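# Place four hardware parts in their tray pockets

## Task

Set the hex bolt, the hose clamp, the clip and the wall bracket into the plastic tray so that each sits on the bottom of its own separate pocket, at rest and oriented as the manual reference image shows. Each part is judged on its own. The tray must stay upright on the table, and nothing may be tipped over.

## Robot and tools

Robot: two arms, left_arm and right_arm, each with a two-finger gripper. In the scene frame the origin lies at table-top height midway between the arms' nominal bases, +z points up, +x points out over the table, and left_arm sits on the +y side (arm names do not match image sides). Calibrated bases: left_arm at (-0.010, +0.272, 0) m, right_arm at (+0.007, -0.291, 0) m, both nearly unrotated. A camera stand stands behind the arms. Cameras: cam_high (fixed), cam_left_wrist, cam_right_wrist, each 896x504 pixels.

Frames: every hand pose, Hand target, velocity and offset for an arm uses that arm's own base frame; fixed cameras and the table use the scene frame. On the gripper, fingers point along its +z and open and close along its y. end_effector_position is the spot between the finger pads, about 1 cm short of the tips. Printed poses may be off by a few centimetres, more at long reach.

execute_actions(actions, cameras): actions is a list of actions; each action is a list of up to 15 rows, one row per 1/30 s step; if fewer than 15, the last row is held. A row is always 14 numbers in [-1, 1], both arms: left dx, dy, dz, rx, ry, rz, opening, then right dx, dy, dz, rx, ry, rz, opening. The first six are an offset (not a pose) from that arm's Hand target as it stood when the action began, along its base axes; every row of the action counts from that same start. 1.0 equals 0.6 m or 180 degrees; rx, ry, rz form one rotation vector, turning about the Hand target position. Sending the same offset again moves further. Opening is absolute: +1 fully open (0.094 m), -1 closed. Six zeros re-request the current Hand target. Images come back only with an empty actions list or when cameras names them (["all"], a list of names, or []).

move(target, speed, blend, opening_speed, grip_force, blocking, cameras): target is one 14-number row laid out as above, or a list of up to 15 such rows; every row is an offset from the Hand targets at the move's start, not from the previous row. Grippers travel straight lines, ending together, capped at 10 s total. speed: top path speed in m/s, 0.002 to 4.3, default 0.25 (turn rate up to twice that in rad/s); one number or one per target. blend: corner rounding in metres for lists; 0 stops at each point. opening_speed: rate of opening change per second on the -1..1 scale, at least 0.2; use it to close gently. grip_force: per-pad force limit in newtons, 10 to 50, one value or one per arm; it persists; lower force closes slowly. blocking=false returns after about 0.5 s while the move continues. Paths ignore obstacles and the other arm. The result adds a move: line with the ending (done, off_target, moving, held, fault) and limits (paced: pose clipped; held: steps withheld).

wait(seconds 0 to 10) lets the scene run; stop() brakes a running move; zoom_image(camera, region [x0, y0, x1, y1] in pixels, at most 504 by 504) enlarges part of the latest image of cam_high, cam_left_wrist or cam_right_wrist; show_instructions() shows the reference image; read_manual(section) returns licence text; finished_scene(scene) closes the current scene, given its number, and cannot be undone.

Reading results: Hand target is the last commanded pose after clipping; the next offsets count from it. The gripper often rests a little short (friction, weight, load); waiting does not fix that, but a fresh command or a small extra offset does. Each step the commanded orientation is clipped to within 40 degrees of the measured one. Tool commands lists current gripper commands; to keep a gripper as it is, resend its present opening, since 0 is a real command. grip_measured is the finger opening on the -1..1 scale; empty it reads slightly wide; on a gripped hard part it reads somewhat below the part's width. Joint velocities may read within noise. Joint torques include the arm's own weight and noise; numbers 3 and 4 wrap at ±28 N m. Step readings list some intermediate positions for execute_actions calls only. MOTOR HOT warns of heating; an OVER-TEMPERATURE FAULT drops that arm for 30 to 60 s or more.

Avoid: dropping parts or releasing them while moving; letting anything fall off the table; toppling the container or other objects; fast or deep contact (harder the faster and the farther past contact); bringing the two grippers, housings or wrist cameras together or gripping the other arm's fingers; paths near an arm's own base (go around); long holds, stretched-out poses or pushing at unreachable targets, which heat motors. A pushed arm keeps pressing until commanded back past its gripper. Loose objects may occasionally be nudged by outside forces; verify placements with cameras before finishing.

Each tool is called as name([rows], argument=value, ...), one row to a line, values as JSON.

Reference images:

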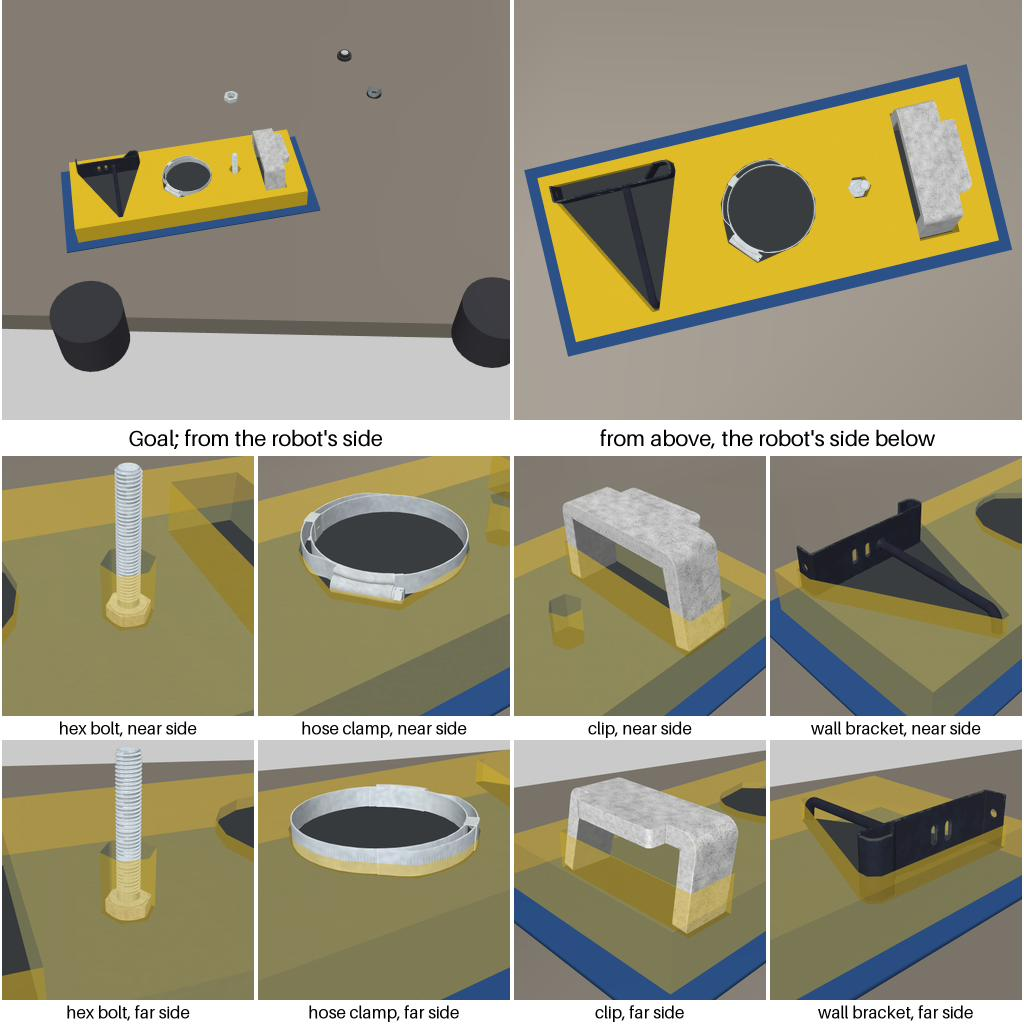

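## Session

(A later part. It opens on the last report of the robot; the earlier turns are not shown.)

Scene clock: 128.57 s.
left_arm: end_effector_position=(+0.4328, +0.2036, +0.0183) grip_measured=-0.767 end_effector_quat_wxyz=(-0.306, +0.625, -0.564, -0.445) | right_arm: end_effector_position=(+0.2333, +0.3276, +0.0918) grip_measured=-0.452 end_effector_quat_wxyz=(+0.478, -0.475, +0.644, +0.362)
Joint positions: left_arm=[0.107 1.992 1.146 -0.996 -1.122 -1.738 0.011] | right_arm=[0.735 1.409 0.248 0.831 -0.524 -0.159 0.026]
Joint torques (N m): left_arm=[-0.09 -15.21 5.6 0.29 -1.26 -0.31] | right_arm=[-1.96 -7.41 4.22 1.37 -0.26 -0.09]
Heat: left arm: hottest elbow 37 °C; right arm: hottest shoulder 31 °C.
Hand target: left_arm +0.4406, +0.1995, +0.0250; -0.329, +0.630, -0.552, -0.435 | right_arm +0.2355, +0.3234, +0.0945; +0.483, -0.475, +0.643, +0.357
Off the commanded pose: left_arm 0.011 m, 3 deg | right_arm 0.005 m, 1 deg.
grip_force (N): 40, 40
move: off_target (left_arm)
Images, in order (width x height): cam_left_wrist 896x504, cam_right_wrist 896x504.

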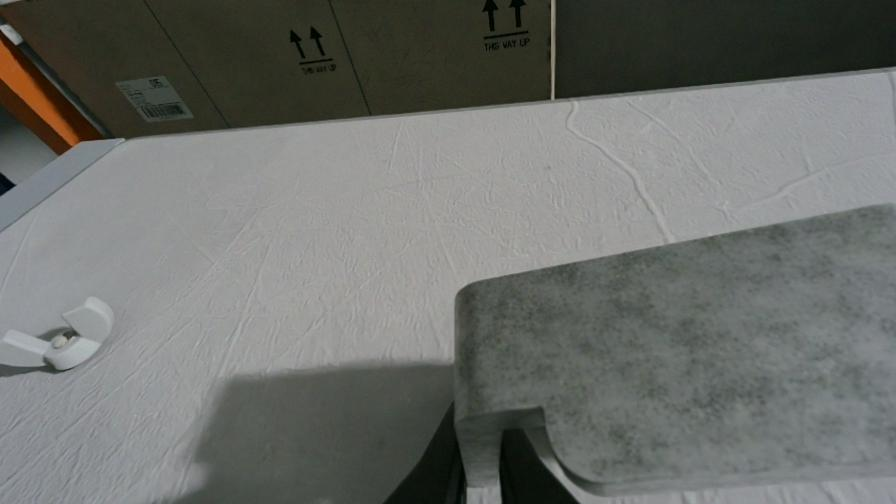

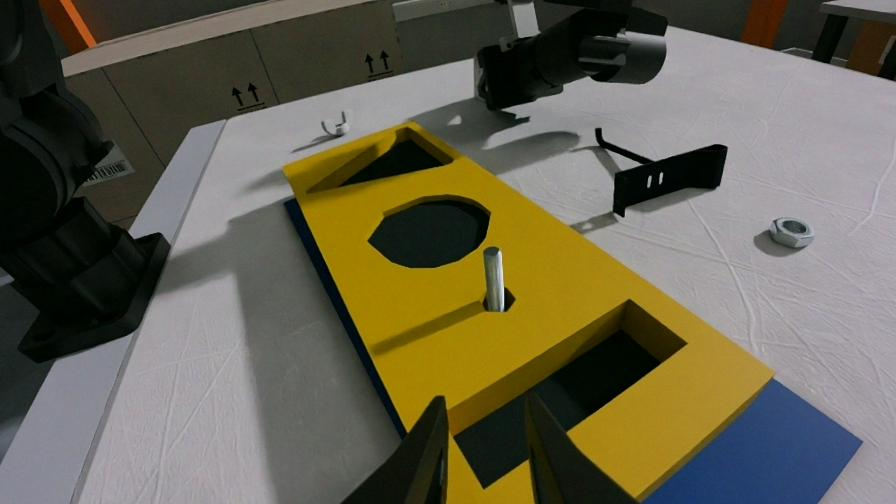

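move([
  [0, 0, 0, 0, 0, 0, -0.62, 0, 0, 0, 0, 0, 0, -0.45],
  [0.0262, -0.1488, 0.0705, 0, 0, 0, -0.62, 0, 0, 0.083, 0, 0, 0, -0.45],
  [0.035, -0.13, 0.22, -0.169, 0.1101, -0.2182, -0.62, 0.2408, -0.2557, 0.1425, -0.0353, 0.3108, -0.2682, -0.45],
  [0.0737, 0.0262, 0.2167, -0.338, 0.2202, -0.4363, 0.9, 0.4992, -0.5123, 0.0058, -0.0705, 0.6215, -0.5363, -0.36],
], speed=[0.2, 0.2, 0.45, 0.45], blend=[0, 0.03, 0.05, 0], cameras=["cam_left_wrist", "cam_right_wrist"])

Scene clock: 140.77 s.
left_arm: end_effector_position=(+0.4721, +0.2059, +0.1506) grip_measured=+0.897 end_effector_quat_wxyz=(-0.004, -0.073, +0.997, +0.000) | right_arm: end_effector_position=(+0.5176, +0.0207, +0.0854) grip_measured=-0.362 end_effector_quat_wxyz=(-0.165, +0.487, +0.854, +0.083)
Joint positions: left_arm=[0.411 1.725 1.472 -1.326 -0.003 0.264 0.089] | right_arm=[-0.057 1.923 1.539 -1.417 -0.294 0.945 0.03]
Joint torques (N m): left_arm=[1.96 -12.34 12.27 -0.39 0.02 0.09] | right_arm=[-1.49 -15.74 11.37 -0.35 0.05 0.17]
Heat: left arm: hottest elbow 36 °C; right arm: hottest shoulder 31 °C.
Hand target: left_arm +0.4848, +0.2154, +0.1551; +0.000, -0.070, +0.998, +0.000 | right_arm +0.5349, +0.0159, +0.0977; -0.150, +0.492, +0.853, +0.087
Off the commanded pose: left_arm 0.016 m, 1 deg | right_arm 0.022 m, 2 deg.
grip_force (N): 40, 40
move: off_target (left_arm, right_arm); target 4's new opening was sent with right_arm's hand 0.022 m and 2 deg from that target
Images, in order (width x height): cam_left_wrist 896x504, cam_right_wrist 896x504.

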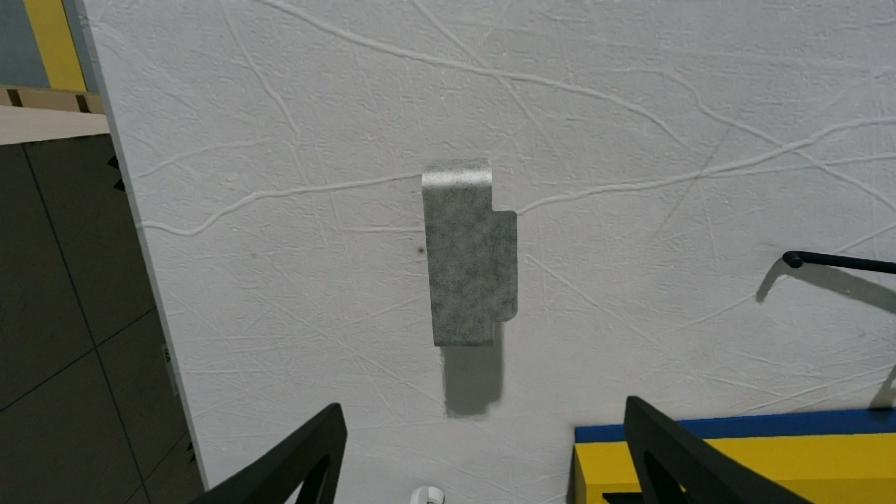

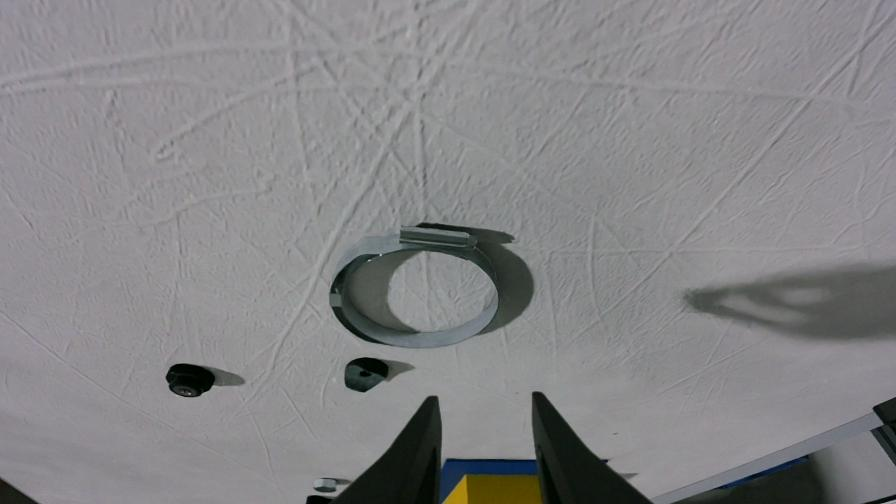

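move([
  [0.0163, 0.0108, -0.1885, 0, 0, 0, 0.9, -0.064, 0.0528, -0.1487, 0, 0, 0, -0.36],
], speed=0.25, cameras=["cam_left_wrist", "cam_right_wrist"])

Scene clock: 142.90 s.
left_arm: end_effector_position=(+0.4945, +0.2156, +0.0496) grip_measured=+0.898 end_effector_quat_wxyz=(-0.001, -0.072, +0.997, +0.001) | right_arm: end_effector_position=(+0.4945, +0.0424, +0.0136) grip_measured=-0.362 end_effector_quat_wxyz=(-0.155, +0.492, +0.853, +0.086)
Joint positions: left_arm=[0.411 1.873 1.4 -1.098 -0.003 0.267 0.089] | right_arm=[-0.017 1.938 1.355 -1.182 -0.3 1 0.03]
Joint torques (N m): left_arm=[2.2 -14.56 7.75 0.54 0.01 0.09] | right_arm=[-0.38 -15.33 6 0.98 -0.1 0.23]
Heat: left arm: hottest elbow 36 °C; right arm: hottest shoulder 31 °C.
Hand target: left_arm +0.4946, +0.2219, +0.0418; +0.000, -0.070, +0.998, +0.000 | right_arm +0.4967, +0.0477, +0.0087; -0.150, +0.492, +0.853, +0.087
Off the commanded pose: left_arm 0.010 m, 0 deg | right_arm 0.008 m, 1 deg.
grip_force (N): 40, 40
move: done
Images, in order (width x height): cam_left_wrist 896x504, cam_right_wrist 896x504.

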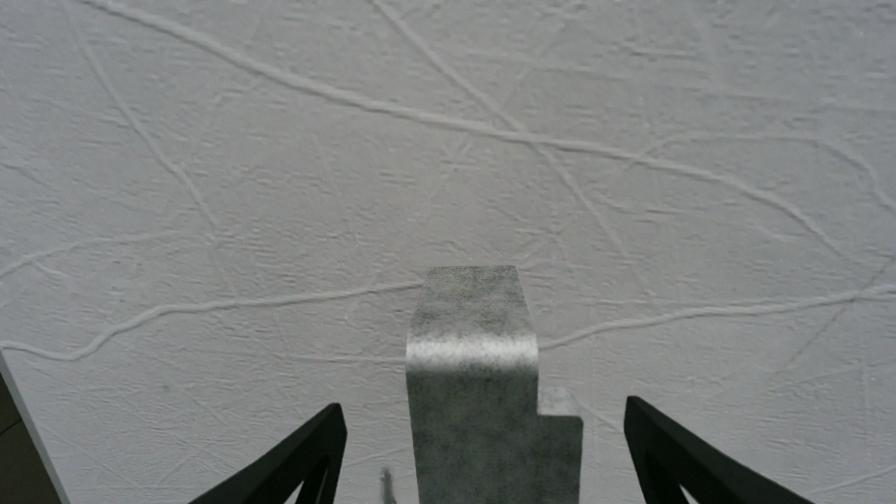

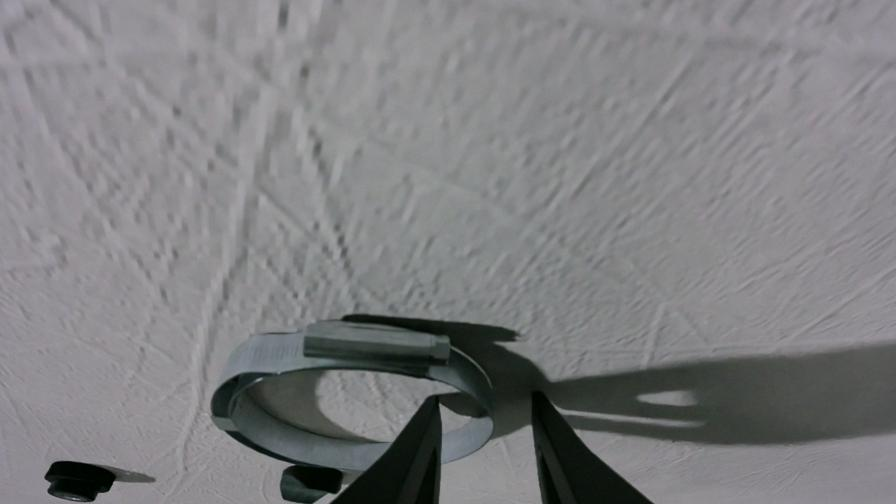

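move([
  [-0.05, -0.012, -0.006, 0, 0, 0, 0.9, 0, 0, 0, 0, 0, 0, -0.36],
  [-0.05, -0.012, -0.006, 0, 0, 0, -1, 0, 0, 0, 0, 0, 0, -1],
  [-0.05, -0.012, 0.18, 0, 0, 0, -1, 0, 0, 0.15, 0, 0, 0, -1],
], speed=[0.15, 0.15, 0.2], cameras=["all"])

Scene clock: 147.97 s.
left_arm: end_effector_position=(+0.4450, +0.1986, +0.1130) grip_measured=-0.009 end_effector_quat_wxyz=(-0.038, -0.070, +0.997, -0.013) | right_arm: end_effector_position=(+0.4791, +0.0441, +0.0759) grip_measured=-0.967 end_effector_quat_wxyz=(-0.173, +0.494, +0.848, +0.078)
Joint positions: left_arm=[0.42 1.732 1.375 -1.295 -0.002 0.281 0.047] | right_arm=[-0.016 1.847 1.394 -1.352 -0.304 1.003 0.002]
Joint torques (N m): left_arm=[2.2 -16.73 13.39 -0.42 -0.09 0.05] | right_arm=[-0.38 -16.5 10.82 -0.39 0.03 0.16]
Heat: left arm: hottest elbow 36 °C; right arm: hottest shoulder 32 °C.
Hand target: left_arm +0.4646, +0.2146, +0.1500; +0.000, -0.070, +0.998, +0.000 | right_arm +0.4967, +0.0476, +0.0987; -0.150, +0.492, +0.853, +0.087
Off the commanded pose: left_arm 0.045 m, 5 deg | right_arm 0.029 m, 3 deg.
grip_force (N): 40, 40
move: off_target (left_arm, right_arm)

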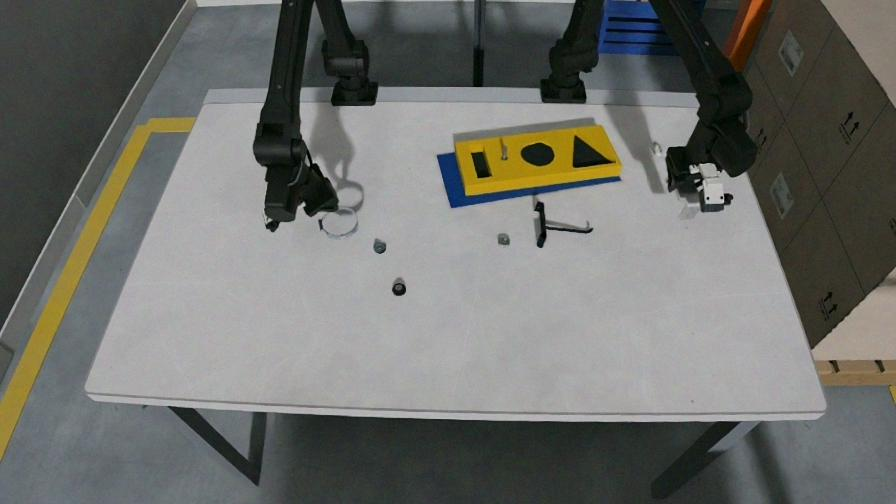

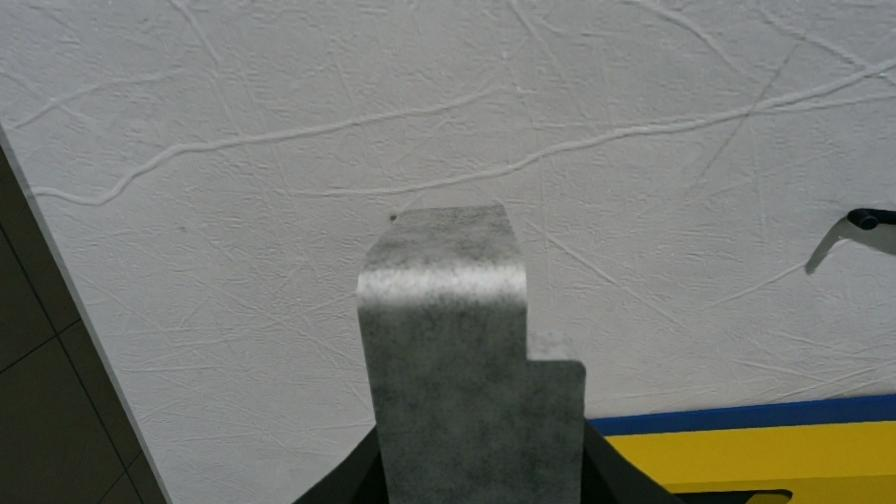

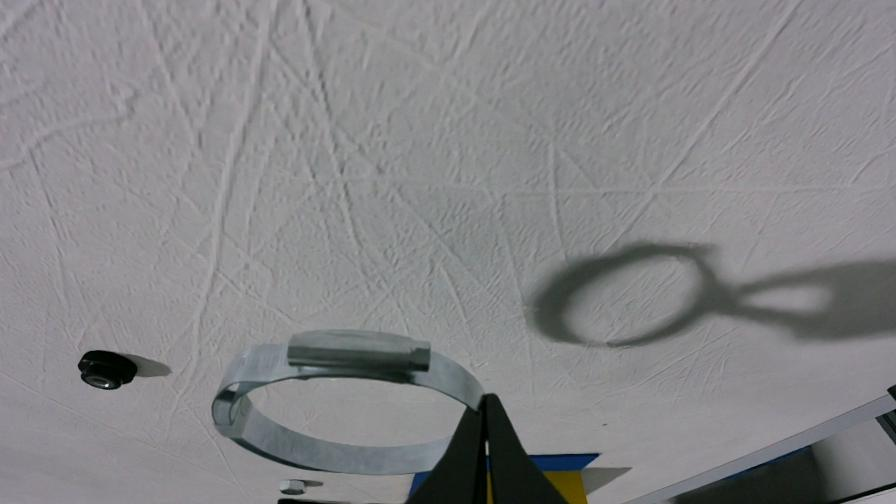

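move([
  [-0.03, -0.05, 0.08, 0, -0.024, 0, -1, 0, 0, 0.2, 0, 0, 0, -1],
  [-0.2083, -0.5, 0.0833, 0, -0.024, 0, -1, -0.0778, 0.0873, 0.2855, 0.1617, -0.611, 0.6144, -1],
], speed=[0.3, 0.45], blend=[0.04, 0], cameras=["all"])

Scene clock: 157.60 s.
left_arm: end_effector_position=(+0.3436, -0.0828, +0.1855) grip_measured=-0.009 end_effector_quat_wxyz=(+0.022, -0.069, +0.997, +0.001) | right_arm: end_effector_position=(+0.4357, +0.1050, +0.2554) grip_measured=-0.967 end_effector_quat_wxyz=(-0.394, +0.571, -0.588, -0.416)
Joint positions: left_arm=[-0.242 1.257 1.05 -1.323 -0.015 -0.379 0.047] | right_arm=[-0.132 1.616 1.291 -1.62 -1.193 -1.928 0.002]
Joint torques (N m): left_arm=[0.15 -10.23 8.76 -0.16 -0.23 -0.19] | right_arm=[-1.44 -11.28 11.55 -0.59 -0.53 -0.09]
Heat: left arm: hottest elbow 38 °C; right arm: hottest shoulder 32 °C.
Hand target: left_arm +0.3396, -0.0854, +0.2000; +0.037, -0.070, +0.997, -0.003 | right_arm +0.4500, +0.1001, +0.2699; -0.404, +0.580, -0.582, -0.403
Off the commanded pose: left_arm 0.015 m, 2 deg | right_arm 0.021 m, 2 deg.
grip_force (N): 40, 40
move: off_target (left_arm, right_arm)

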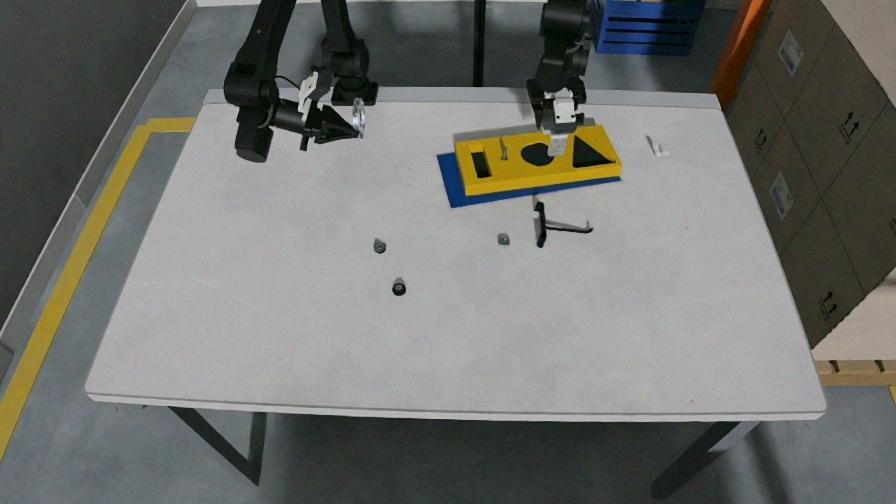

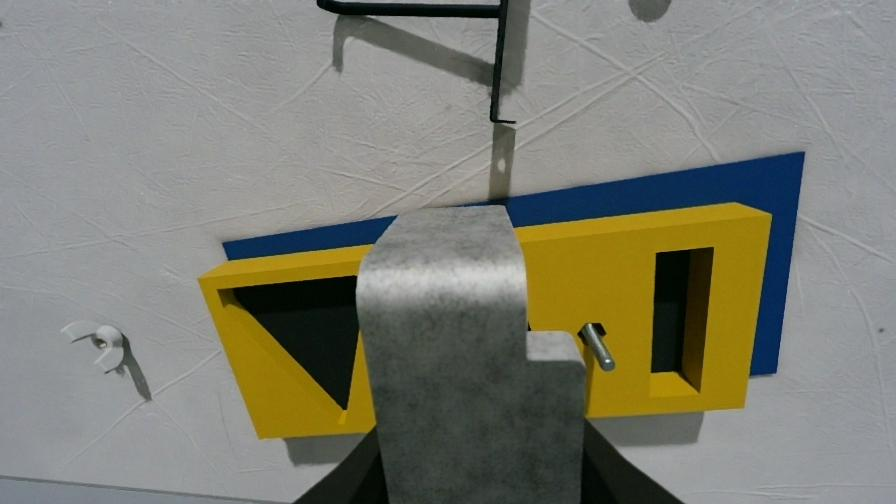

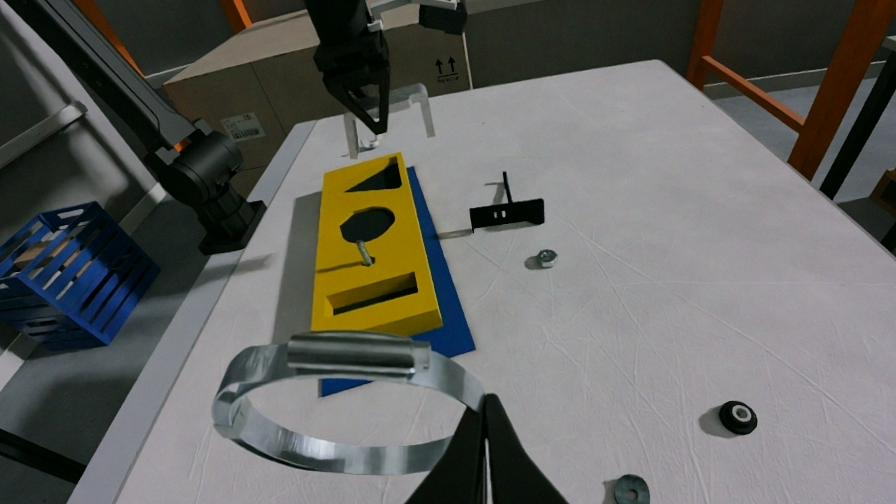

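move(target=[-0.066, -0.2493, -0.1583, 0, 0.0139, 0.0211, -1, 0, 0, 0, 0, 0, 0, -1], speed=0.25, cameras=["cam_left_wrist", "cam_high"])

zoom_image(camera="cam_left_wrist", region=[300, 140, 660, 400])

Scene clock: 162.67 s.
left_arm: end_effector_position=(+0.2936, -0.2275, +0.0972) grip_measured=-0.009 end_effector_quat_wxyz=(+0.001, -0.099, +0.995, +0.012) | right_arm: end_effector_position=(+0.4357, +0.1050, +0.2554) grip_measured=-0.967 end_effector_quat_wxyz=(-0.394, +0.571, -0.588, -0.416)
Joint positions: left_arm=[-0.666 1.423 0.961 -1.125 -0.018 -0.865 0.047] | right_arm=[-0.132 1.616 1.291 -1.62 -1.193 -1.929 0.002]
Joint torques (N m): left_arm=[0.73 -9.58 8.64 0.62 -0.3 -0.22] | right_arm=[-1.49 -11.28 11.58 -0.57 -0.53 -0.07]
Heat: left arm: hottest elbow 38 °C; right arm: hottest elbow 33 °C.
Hand target: left_arm +0.3000, -0.2350, +0.1050; +0.016, -0.103, +0.995, +0.000 | right_arm +0.4500, +0.1001, +0.2699; -0.404, +0.580, -0.582, -0.403
Off the commanded pose: left_arm 0.013 m, 2 deg | right_arm 0.021 m, 2 deg.
grip_force (N): 40, 40
move: off_target (left_arm, right_arm)
Images, in order (width x height): cam_high 896x504, cam_left_wrist 896x504.

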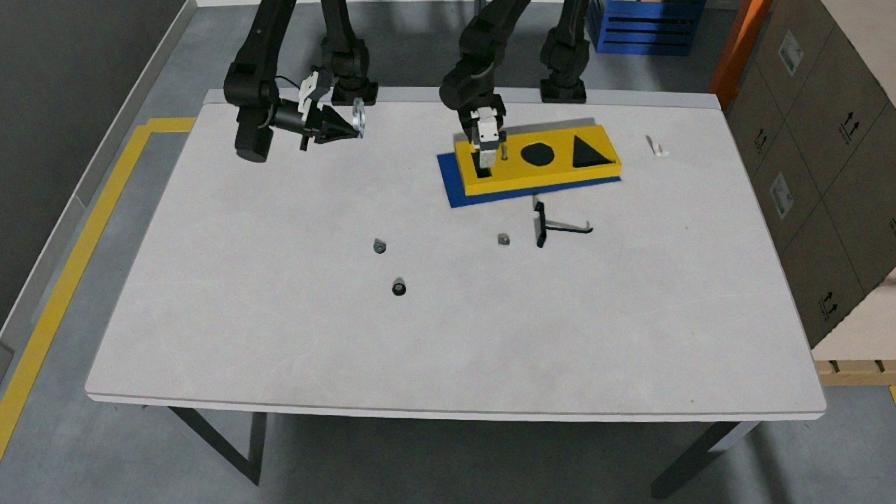

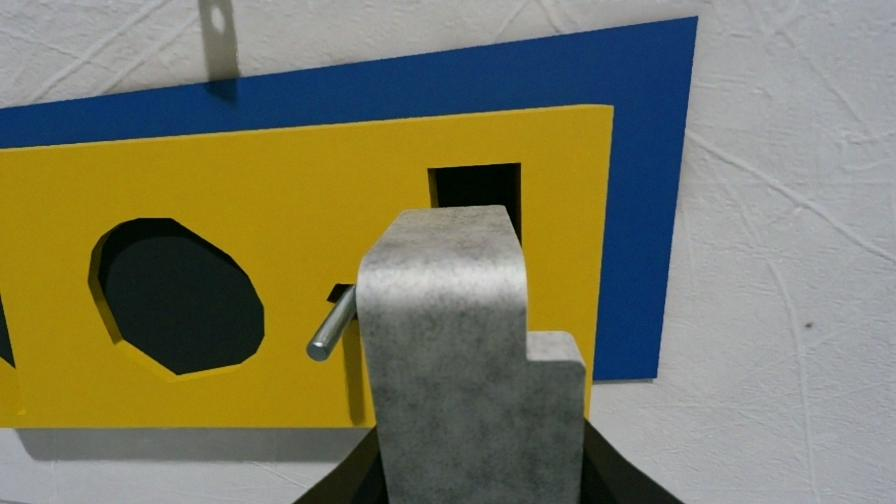

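Scaled by 1.400 from the camera's 896x504 image, which has a finer 1280x720 frame.

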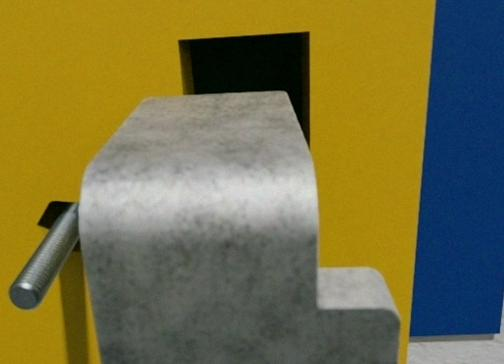

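move(target=[0.012, -0.0087, -0.0283, 0, 0, 0, -1, 0, 0, 0, 0, 0, 0, -1], speed=0.15, cameras=["cam_left_wrist"])

zoom_image(camera="cam_left_wrist", region=[340, 120, 600, 330])

Scene clock: 165.63 s.
left_arm: end_effector_position=(+0.3015, -0.2337, +0.0823) grip_measured=-0.009 end_effector_quat_wxyz=(+0.003, -0.099, +0.995, +0.010) | right_arm: end_effector_position=(+0.4357, +0.1050, +0.2554) grip_measured=-0.967 end_effector_quat_wxyz=(-0.394, +0.571, -0.588, -0.416)
Joint positions: left_arm=[-0.666 1.464 0.961 -1.077 -0.018 -0.865 0.047] | right_arm=[-0.132 1.616 1.291 -1.62 -1.193 -1.929 0.002]
Joint torques (N m): left_arm=[0.73 -9.93 8.27 0.73 -0.32 -0.18] | right_arm=[-1.55 -11.34 11.58 -0.58 -0.53 -0.07]
Heat: left arm: hottest elbow 38 °C; right arm: hottest elbow 34 °C.
Hand target: left_arm +0.3072, -0.2403, +0.0880; +0.016, -0.103, +0.995, +0.000 | right_arm +0.4500, +0.1001, +0.2699; -0.404, +0.580, -0.582, -0.403
Off the commanded pose: left_arm 0.010 m, 2 deg | right_arm 0.021 m, 2 deg.
grip_force (N): 40, 40
move: off_target (right_arm)
Images, in order (width x height): cam_left_wrist 896x504.

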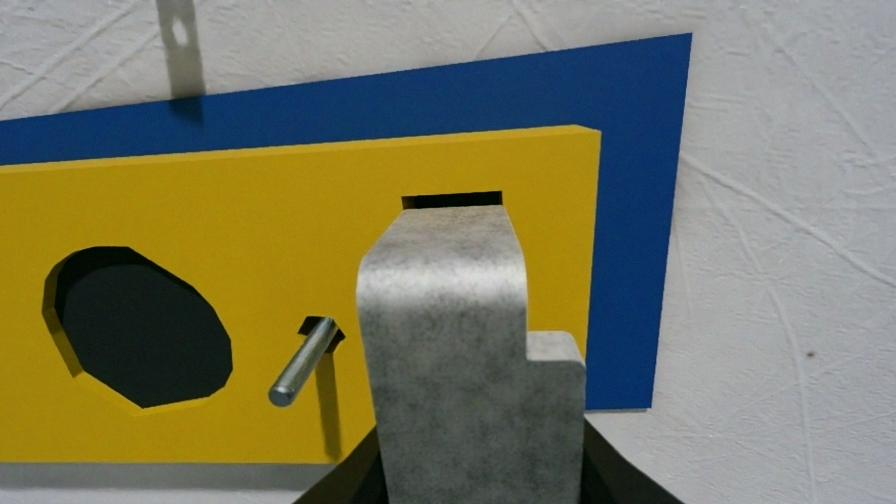

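Scaled by 1.938 from the camera's 896x504 image, which has a finer 1280x720 frame.

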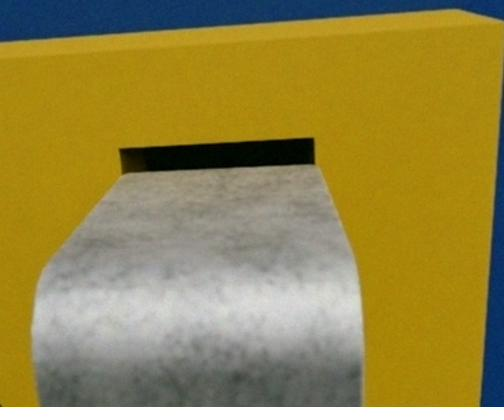

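move(target=[-0.005, 0.0038, -0.025, 0, 0, 0, -1, 0, 0, 0, 0, 0, 0, -1], speed=0.1, cameras=["cam_left_wrist"])

zoom_image(camera="cam_left_wrist", region=[340, 120, 600, 330])

Scene clock: 167.80 s.
left_arm: end_effector_position=(+0.3006, -0.2330, +0.0701) grip_measured=-0.009 end_effector_quat_wxyz=(+0.005, -0.099, +0.995, +0.007) | right_arm: end_effector_position=(+0.4357, +0.1050, +0.2554) grip_measured=-0.967 end_effector_quat_wxyz=(-0.394, +0.571, -0.588, -0.416)
Joint positions: left_arm=[-0.666 1.474 0.935 -1.034 -0.018 -0.865 0.047] | right_arm=[-0.132 1.616 1.291 -1.62 -1.193 -1.929 0.002]
Joint torques (N m): left_arm=[0.56 -9.93 7.64 0.72 -0.32 -0.17] | right_arm=[-1.55 -11.28 11.56 -0.58 -0.53 -0.07]
Heat: left arm: hottest elbow 38 °C; right arm: hottest elbow 34 °C.
Hand target: left_arm +0.3042, -0.2380, +0.0730; +0.016, -0.103, +0.995, +0.000 | right_arm +0.4500, +0.1001, +0.2699; -0.404, +0.580, -0.582, -0.403
Off the commanded pose: left_arm 0.007 m, 1 deg | right_arm 0.021 m, 2 deg.
grip_force (N): 40, 40
move: off_target (right_arm)
Images, in order (width x height): cam_left_wrist 896x504.

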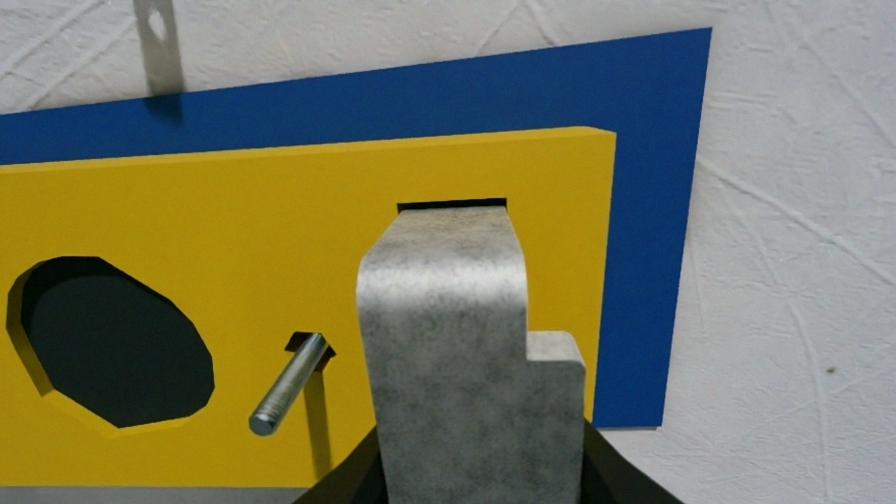

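Scaled by 1.938 from the camera's 896x504 image, which has a finer 1280x720 frame.

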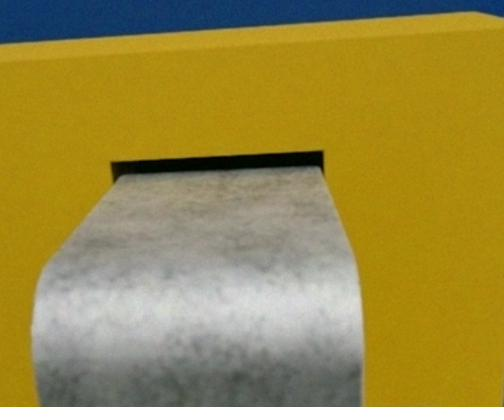

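move(target=[-0.001, 0.001, -0.045, 0, 0, 0, -1, 0, 0, 0, 0, 0, 0, -1], speed=0.1, cameras=["cam_left_wrist"])

zoom_image(camera="cam_left_wrist", region=[340, 120, 600, 330])

Scene clock: 168.93 s.
left_arm: end_effector_position=(+0.3009, -0.2328, +0.0484) grip_measured=-0.009 end_effector_quat_wxyz=(+0.008, -0.100, +0.995, +0.006) | right_arm: end_effector_position=(+0.4357, +0.1050, +0.2554) grip_measured=-0.967 end_effector_quat_wxyz=(-0.394, +0.571, -0.588, -0.416)
Joint positions: left_arm=[-0.666 1.506 0.903 -0.965 -0.02 -0.866 0.047] | right_arm=[-0.132 1.616 1.291 -1.62 -1.193 -1.929 0.002]
Joint torques (N m): left_arm=[0.44 -10.29 6.82 1.1 -0.25 -0.18] | right_arm=[-1.55 -11.28 11.58 -0.58 -0.53 -0.07]
Heat: left arm: hottest elbow 38 °C; right arm: hottest elbow 34 °C.
Hand target: left_arm +0.3036, -0.2374, +0.0461; +0.016, -0.103, +0.995, +0.000 | right_arm +0.4500, +0.1001, +0.2699; -0.404, +0.580, -0.582, -0.403
Off the commanded pose: left_arm 0.006 m, 1 deg | right_arm 0.021 m, 2 deg.
grip_force (N): 40, 40
move: off_target (right_arm)
Images, in order (width x height): cam_left_wrist 896x504.

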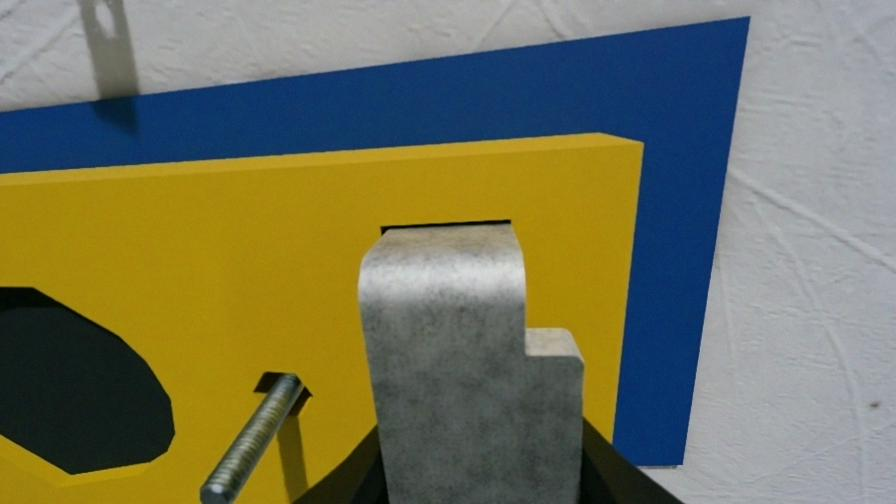

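Scaled by 1.938 from the camera's 896x504 image, which has a finer 1280x720 frame.

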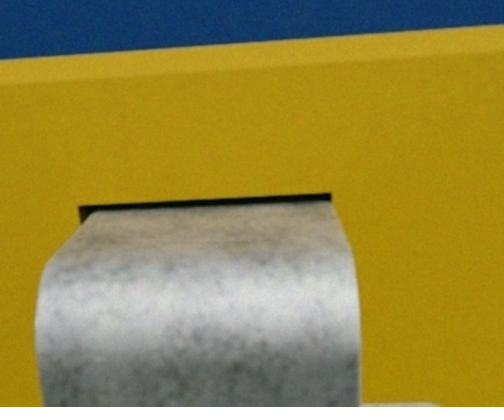

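move(target=[-0.001, 0.001, -0.02, 0, 0, 0, -1, 0, 0, 0, 0, 0, 0, -1], speed=0.08, cameras=["cam_left_wrist"])

zoom_image(camera="cam_left_wrist", region=[340, 120, 600, 330])

Scene clock: 169.90 s.
left_arm: end_effector_position=(+0.3011, -0.2329, +0.0470) grip_measured=-0.009 end_effector_quat_wxyz=(+0.009, -0.100, +0.995, +0.005) | right_arm: end_effector_position=(+0.4357, +0.1050, +0.2554) grip_measured=-0.967 end_effector_quat_wxyz=(-0.394, +0.571, -0.588, -0.416)
Joint positions: left_arm=[-0.666 1.506 0.899 -0.957 -0.02 -0.866 0.047] | right_arm=[-0.132 1.616 1.291 -1.62 -1.193 -1.929 0.002]
Joint torques (N m): left_arm=[0.73 -8.29 5.87 2.1 -0.24 -0.18] | right_arm=[-1.49 -11.28 11.56 -0.55 -0.53 -0.07]
Heat: left arm: hottest elbow 37 °C; right arm: hottest elbow 34 °C.
Hand target: left_arm +0.3031, -0.2368, +0.0341; +0.016, -0.103, +0.995, +0.000 | right_arm +0.4500, +0.1001, +0.2699; -0.404, +0.580, -0.582, -0.403
Off the commanded pose: left_arm 0.014 m, 1 deg | right_arm 0.021 m, 2 deg.
grip_force (N): 40, 40
move: off_target (left_arm, right_arm)
Images, in order (width x height): cam_left_wrist 896x504.

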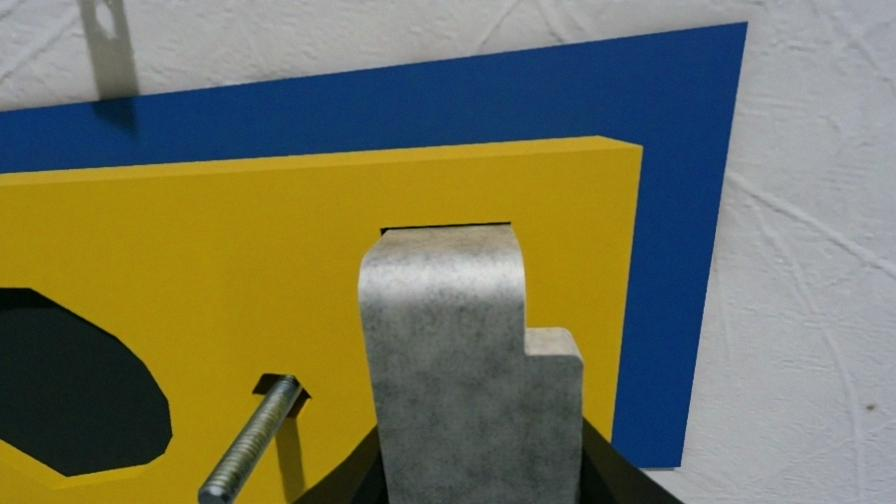

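Scaled by 1.938 from the camera's 896x504 image, which has a finer 1280x720 frame.

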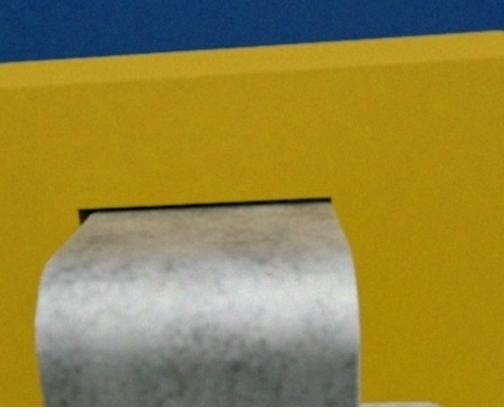

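move([
  [0, 0, 0.0217, 0, 0, 0, -1, 0, 0, 0, 0, 0, 0, -1],
  [0, 0, 0.0217, 0, 0, 0, 0.28, 0, 0, 0, 0, 0, 0, -1],
  [0, 0, 0.36, 0, 0, 0, 0.28, 0, 0, 0, 0, 0, 0, -1],
  [0.1448, 0.378, 0.4515, -0.3315, 0.2706, 0.3719, 0.06, 0, 0, 0, 0, 0, 0, -1],
  [0.1448, 0.378, 0.4515, -0.3315, 0.2706, 0.3719, 0.06, -0.0067, 0.5467, -0.0083, 0, 0, 0, -1],
], speed=[0.1, 0.1, 0.3, 0.5, 0.3], blend=[0, 0, 0.03, 0, 0], cameras=["all"])

Scene clock: 181.90 s.
left_arm: end_effector_position=(+0.3909, -0.0144, +0.3149) grip_measured=+0.062 end_effector_quat_wxyz=(+0.295, +0.624, -0.569, +0.447) | right_arm: end_effector_position=(+0.4481, +0.4252, +0.2543) grip_measured=-0.967 end_effector_quat_wxyz=(-0.393, +0.579, -0.589, -0.404)
Joint positions: left_arm=[0.375 1.388 1.244 -1.691 1.114 -1.122 0.05] | right_arm=[0.531 1.617 1.236 -0.28 -0.935 -0.539 0.002]
Joint torques (N m): left_arm=[2.02 -7.41 6.9 -0.88 0.46 -0.15] | right_arm=[-0.56 -15.09 8.28 2.35 -0.26 0.15]
Heat: left arm: hottest elbow 37 °C; right arm: hottest elbow 35 °C.
Hand target: left_arm +0.3900, -0.0099, +0.3048; +0.406, +0.579, -0.579, +0.406 | right_arm +0.4460, +0.4281, +0.2648; -0.404, +0.580, -0.582, -0.402
Off the commanded pose: left_arm 0.011 m, 15 deg | right_arm 0.011 m, 2 deg.
joint sent to its limit (left arm) — joint 4 (wrist pitch), lower limit. The joint targets are off in orientation, not in position.
grip_force (N): 40, 40
move: off_target (left_arm, right_arm); target 4's new opening was sent with left_arm's hand 0.011 m and 15 deg from that target

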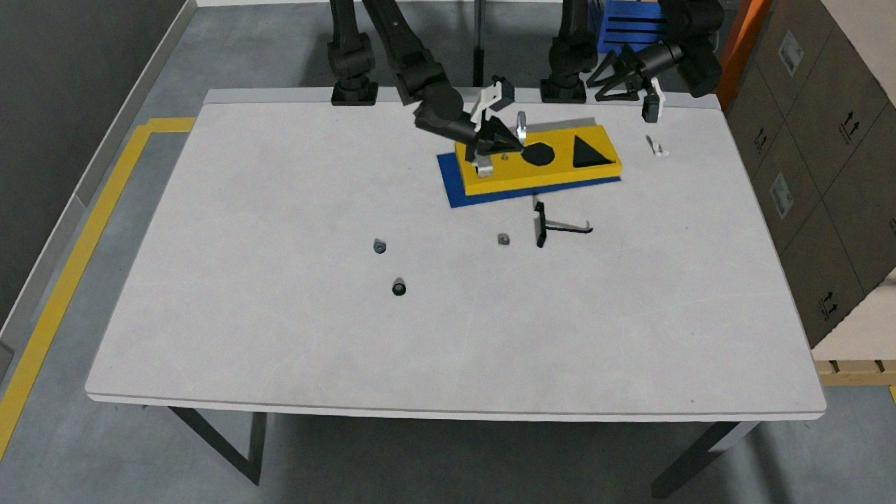

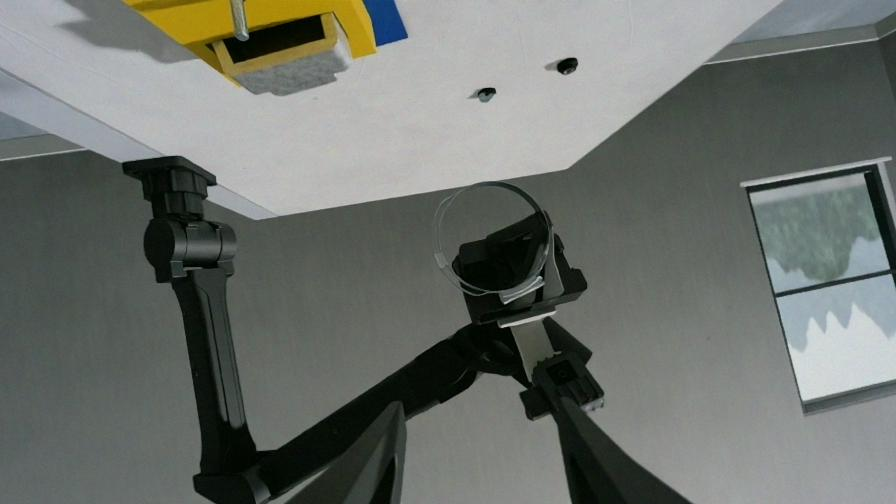

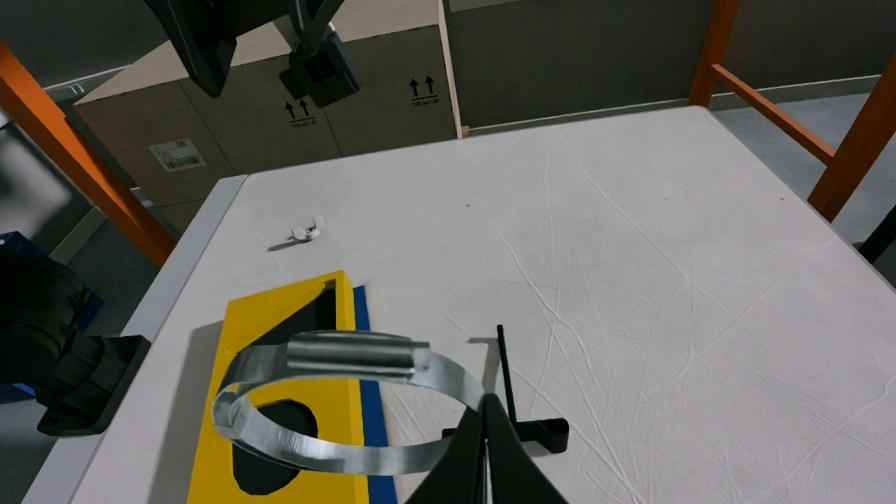

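move([
  [0, 0, 0, 0, 0, 0, 0.06, 0, -0.2, 0, 0, 0, 0, -1],
  [-0.0083, -0.2583, -0.058, 0, 0, 0, 0.06, 0, -0.2, 0, 0, 0, 0, -1],
], speed=0.3, blend=[0.02, 0], cameras=["cam_left_wrist", "cam_right_wrist"])

zoom_image(camera="cam_left_wrist", region=[380, 140, 660, 400])

Scene clock: 185.73 s.
left_arm: end_effector_position=(+0.3896, -0.1612, +0.2715) grip_measured=+0.062 end_effector_quat_wxyz=(+0.406, +0.579, -0.578, +0.408) | right_arm: end_effector_position=(+0.4454, +0.3089, +0.2503) grip_measured=-0.967 end_effector_quat_wxyz=(-0.394, +0.575, -0.591, -0.406)
Joint positions: left_arm=[0.008 1.399 1.104 -1.285 1.226 -1.559 0.05] | right_arm=[0.318 1.514 1.132 -0.509 -1.091 -0.802 0.002]
Joint torques (N m): left_arm=[0.38 -9.99 6.98 0.57 0.33 -0.22] | right_arm=[-1.2 -13.39 9.32 0.9 -0.71 -0.07]
Heat: left arm: hottest elbow 37 °C; right arm: hottest elbow 35 °C.
Hand target: left_arm +0.3850, -0.1649, +0.2701; +0.406, +0.579, -0.579, +0.406 | right_arm +0.4461, +0.3080, +0.2649; -0.404, +0.580, -0.582, -0.403
Off the commanded pose: left_arm 0.006 m, 0 deg | right_arm 0.015 m, 2 deg.
grip_force (N): 40, 40
move: off_target (right_arm)
Images, in order (width x height): cam_left_wrist 896x504, cam_right_wrist 896x504.

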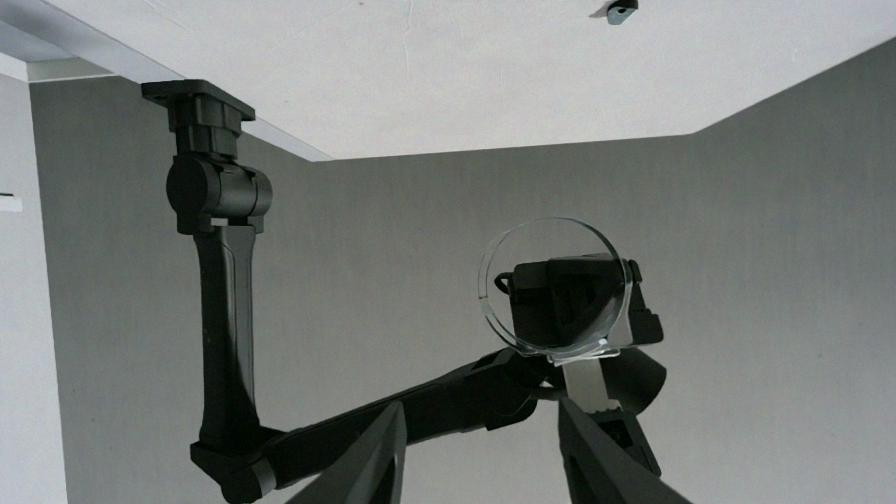

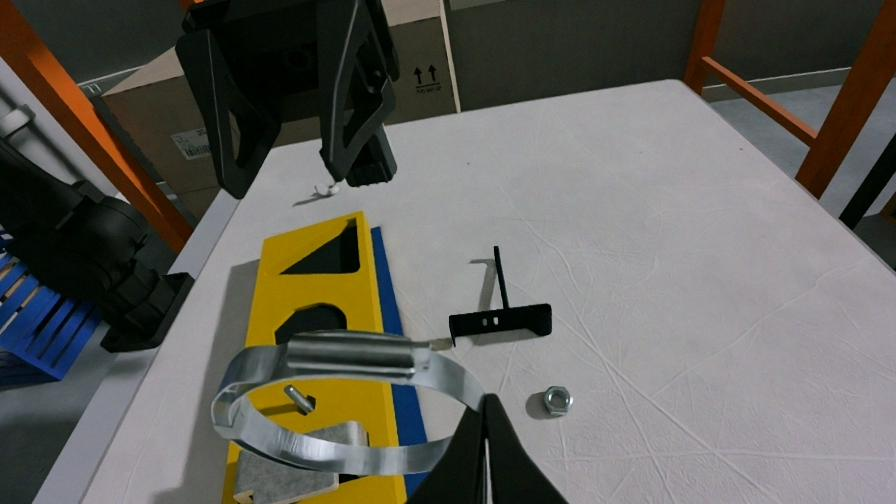

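Scaled by 1.800 from the camera's 896x504 image, which has a finer 1280x720 frame.

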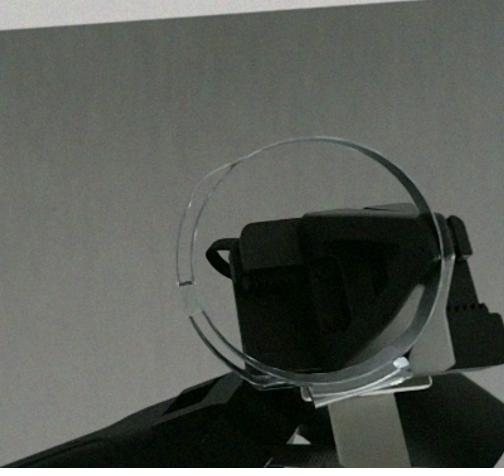

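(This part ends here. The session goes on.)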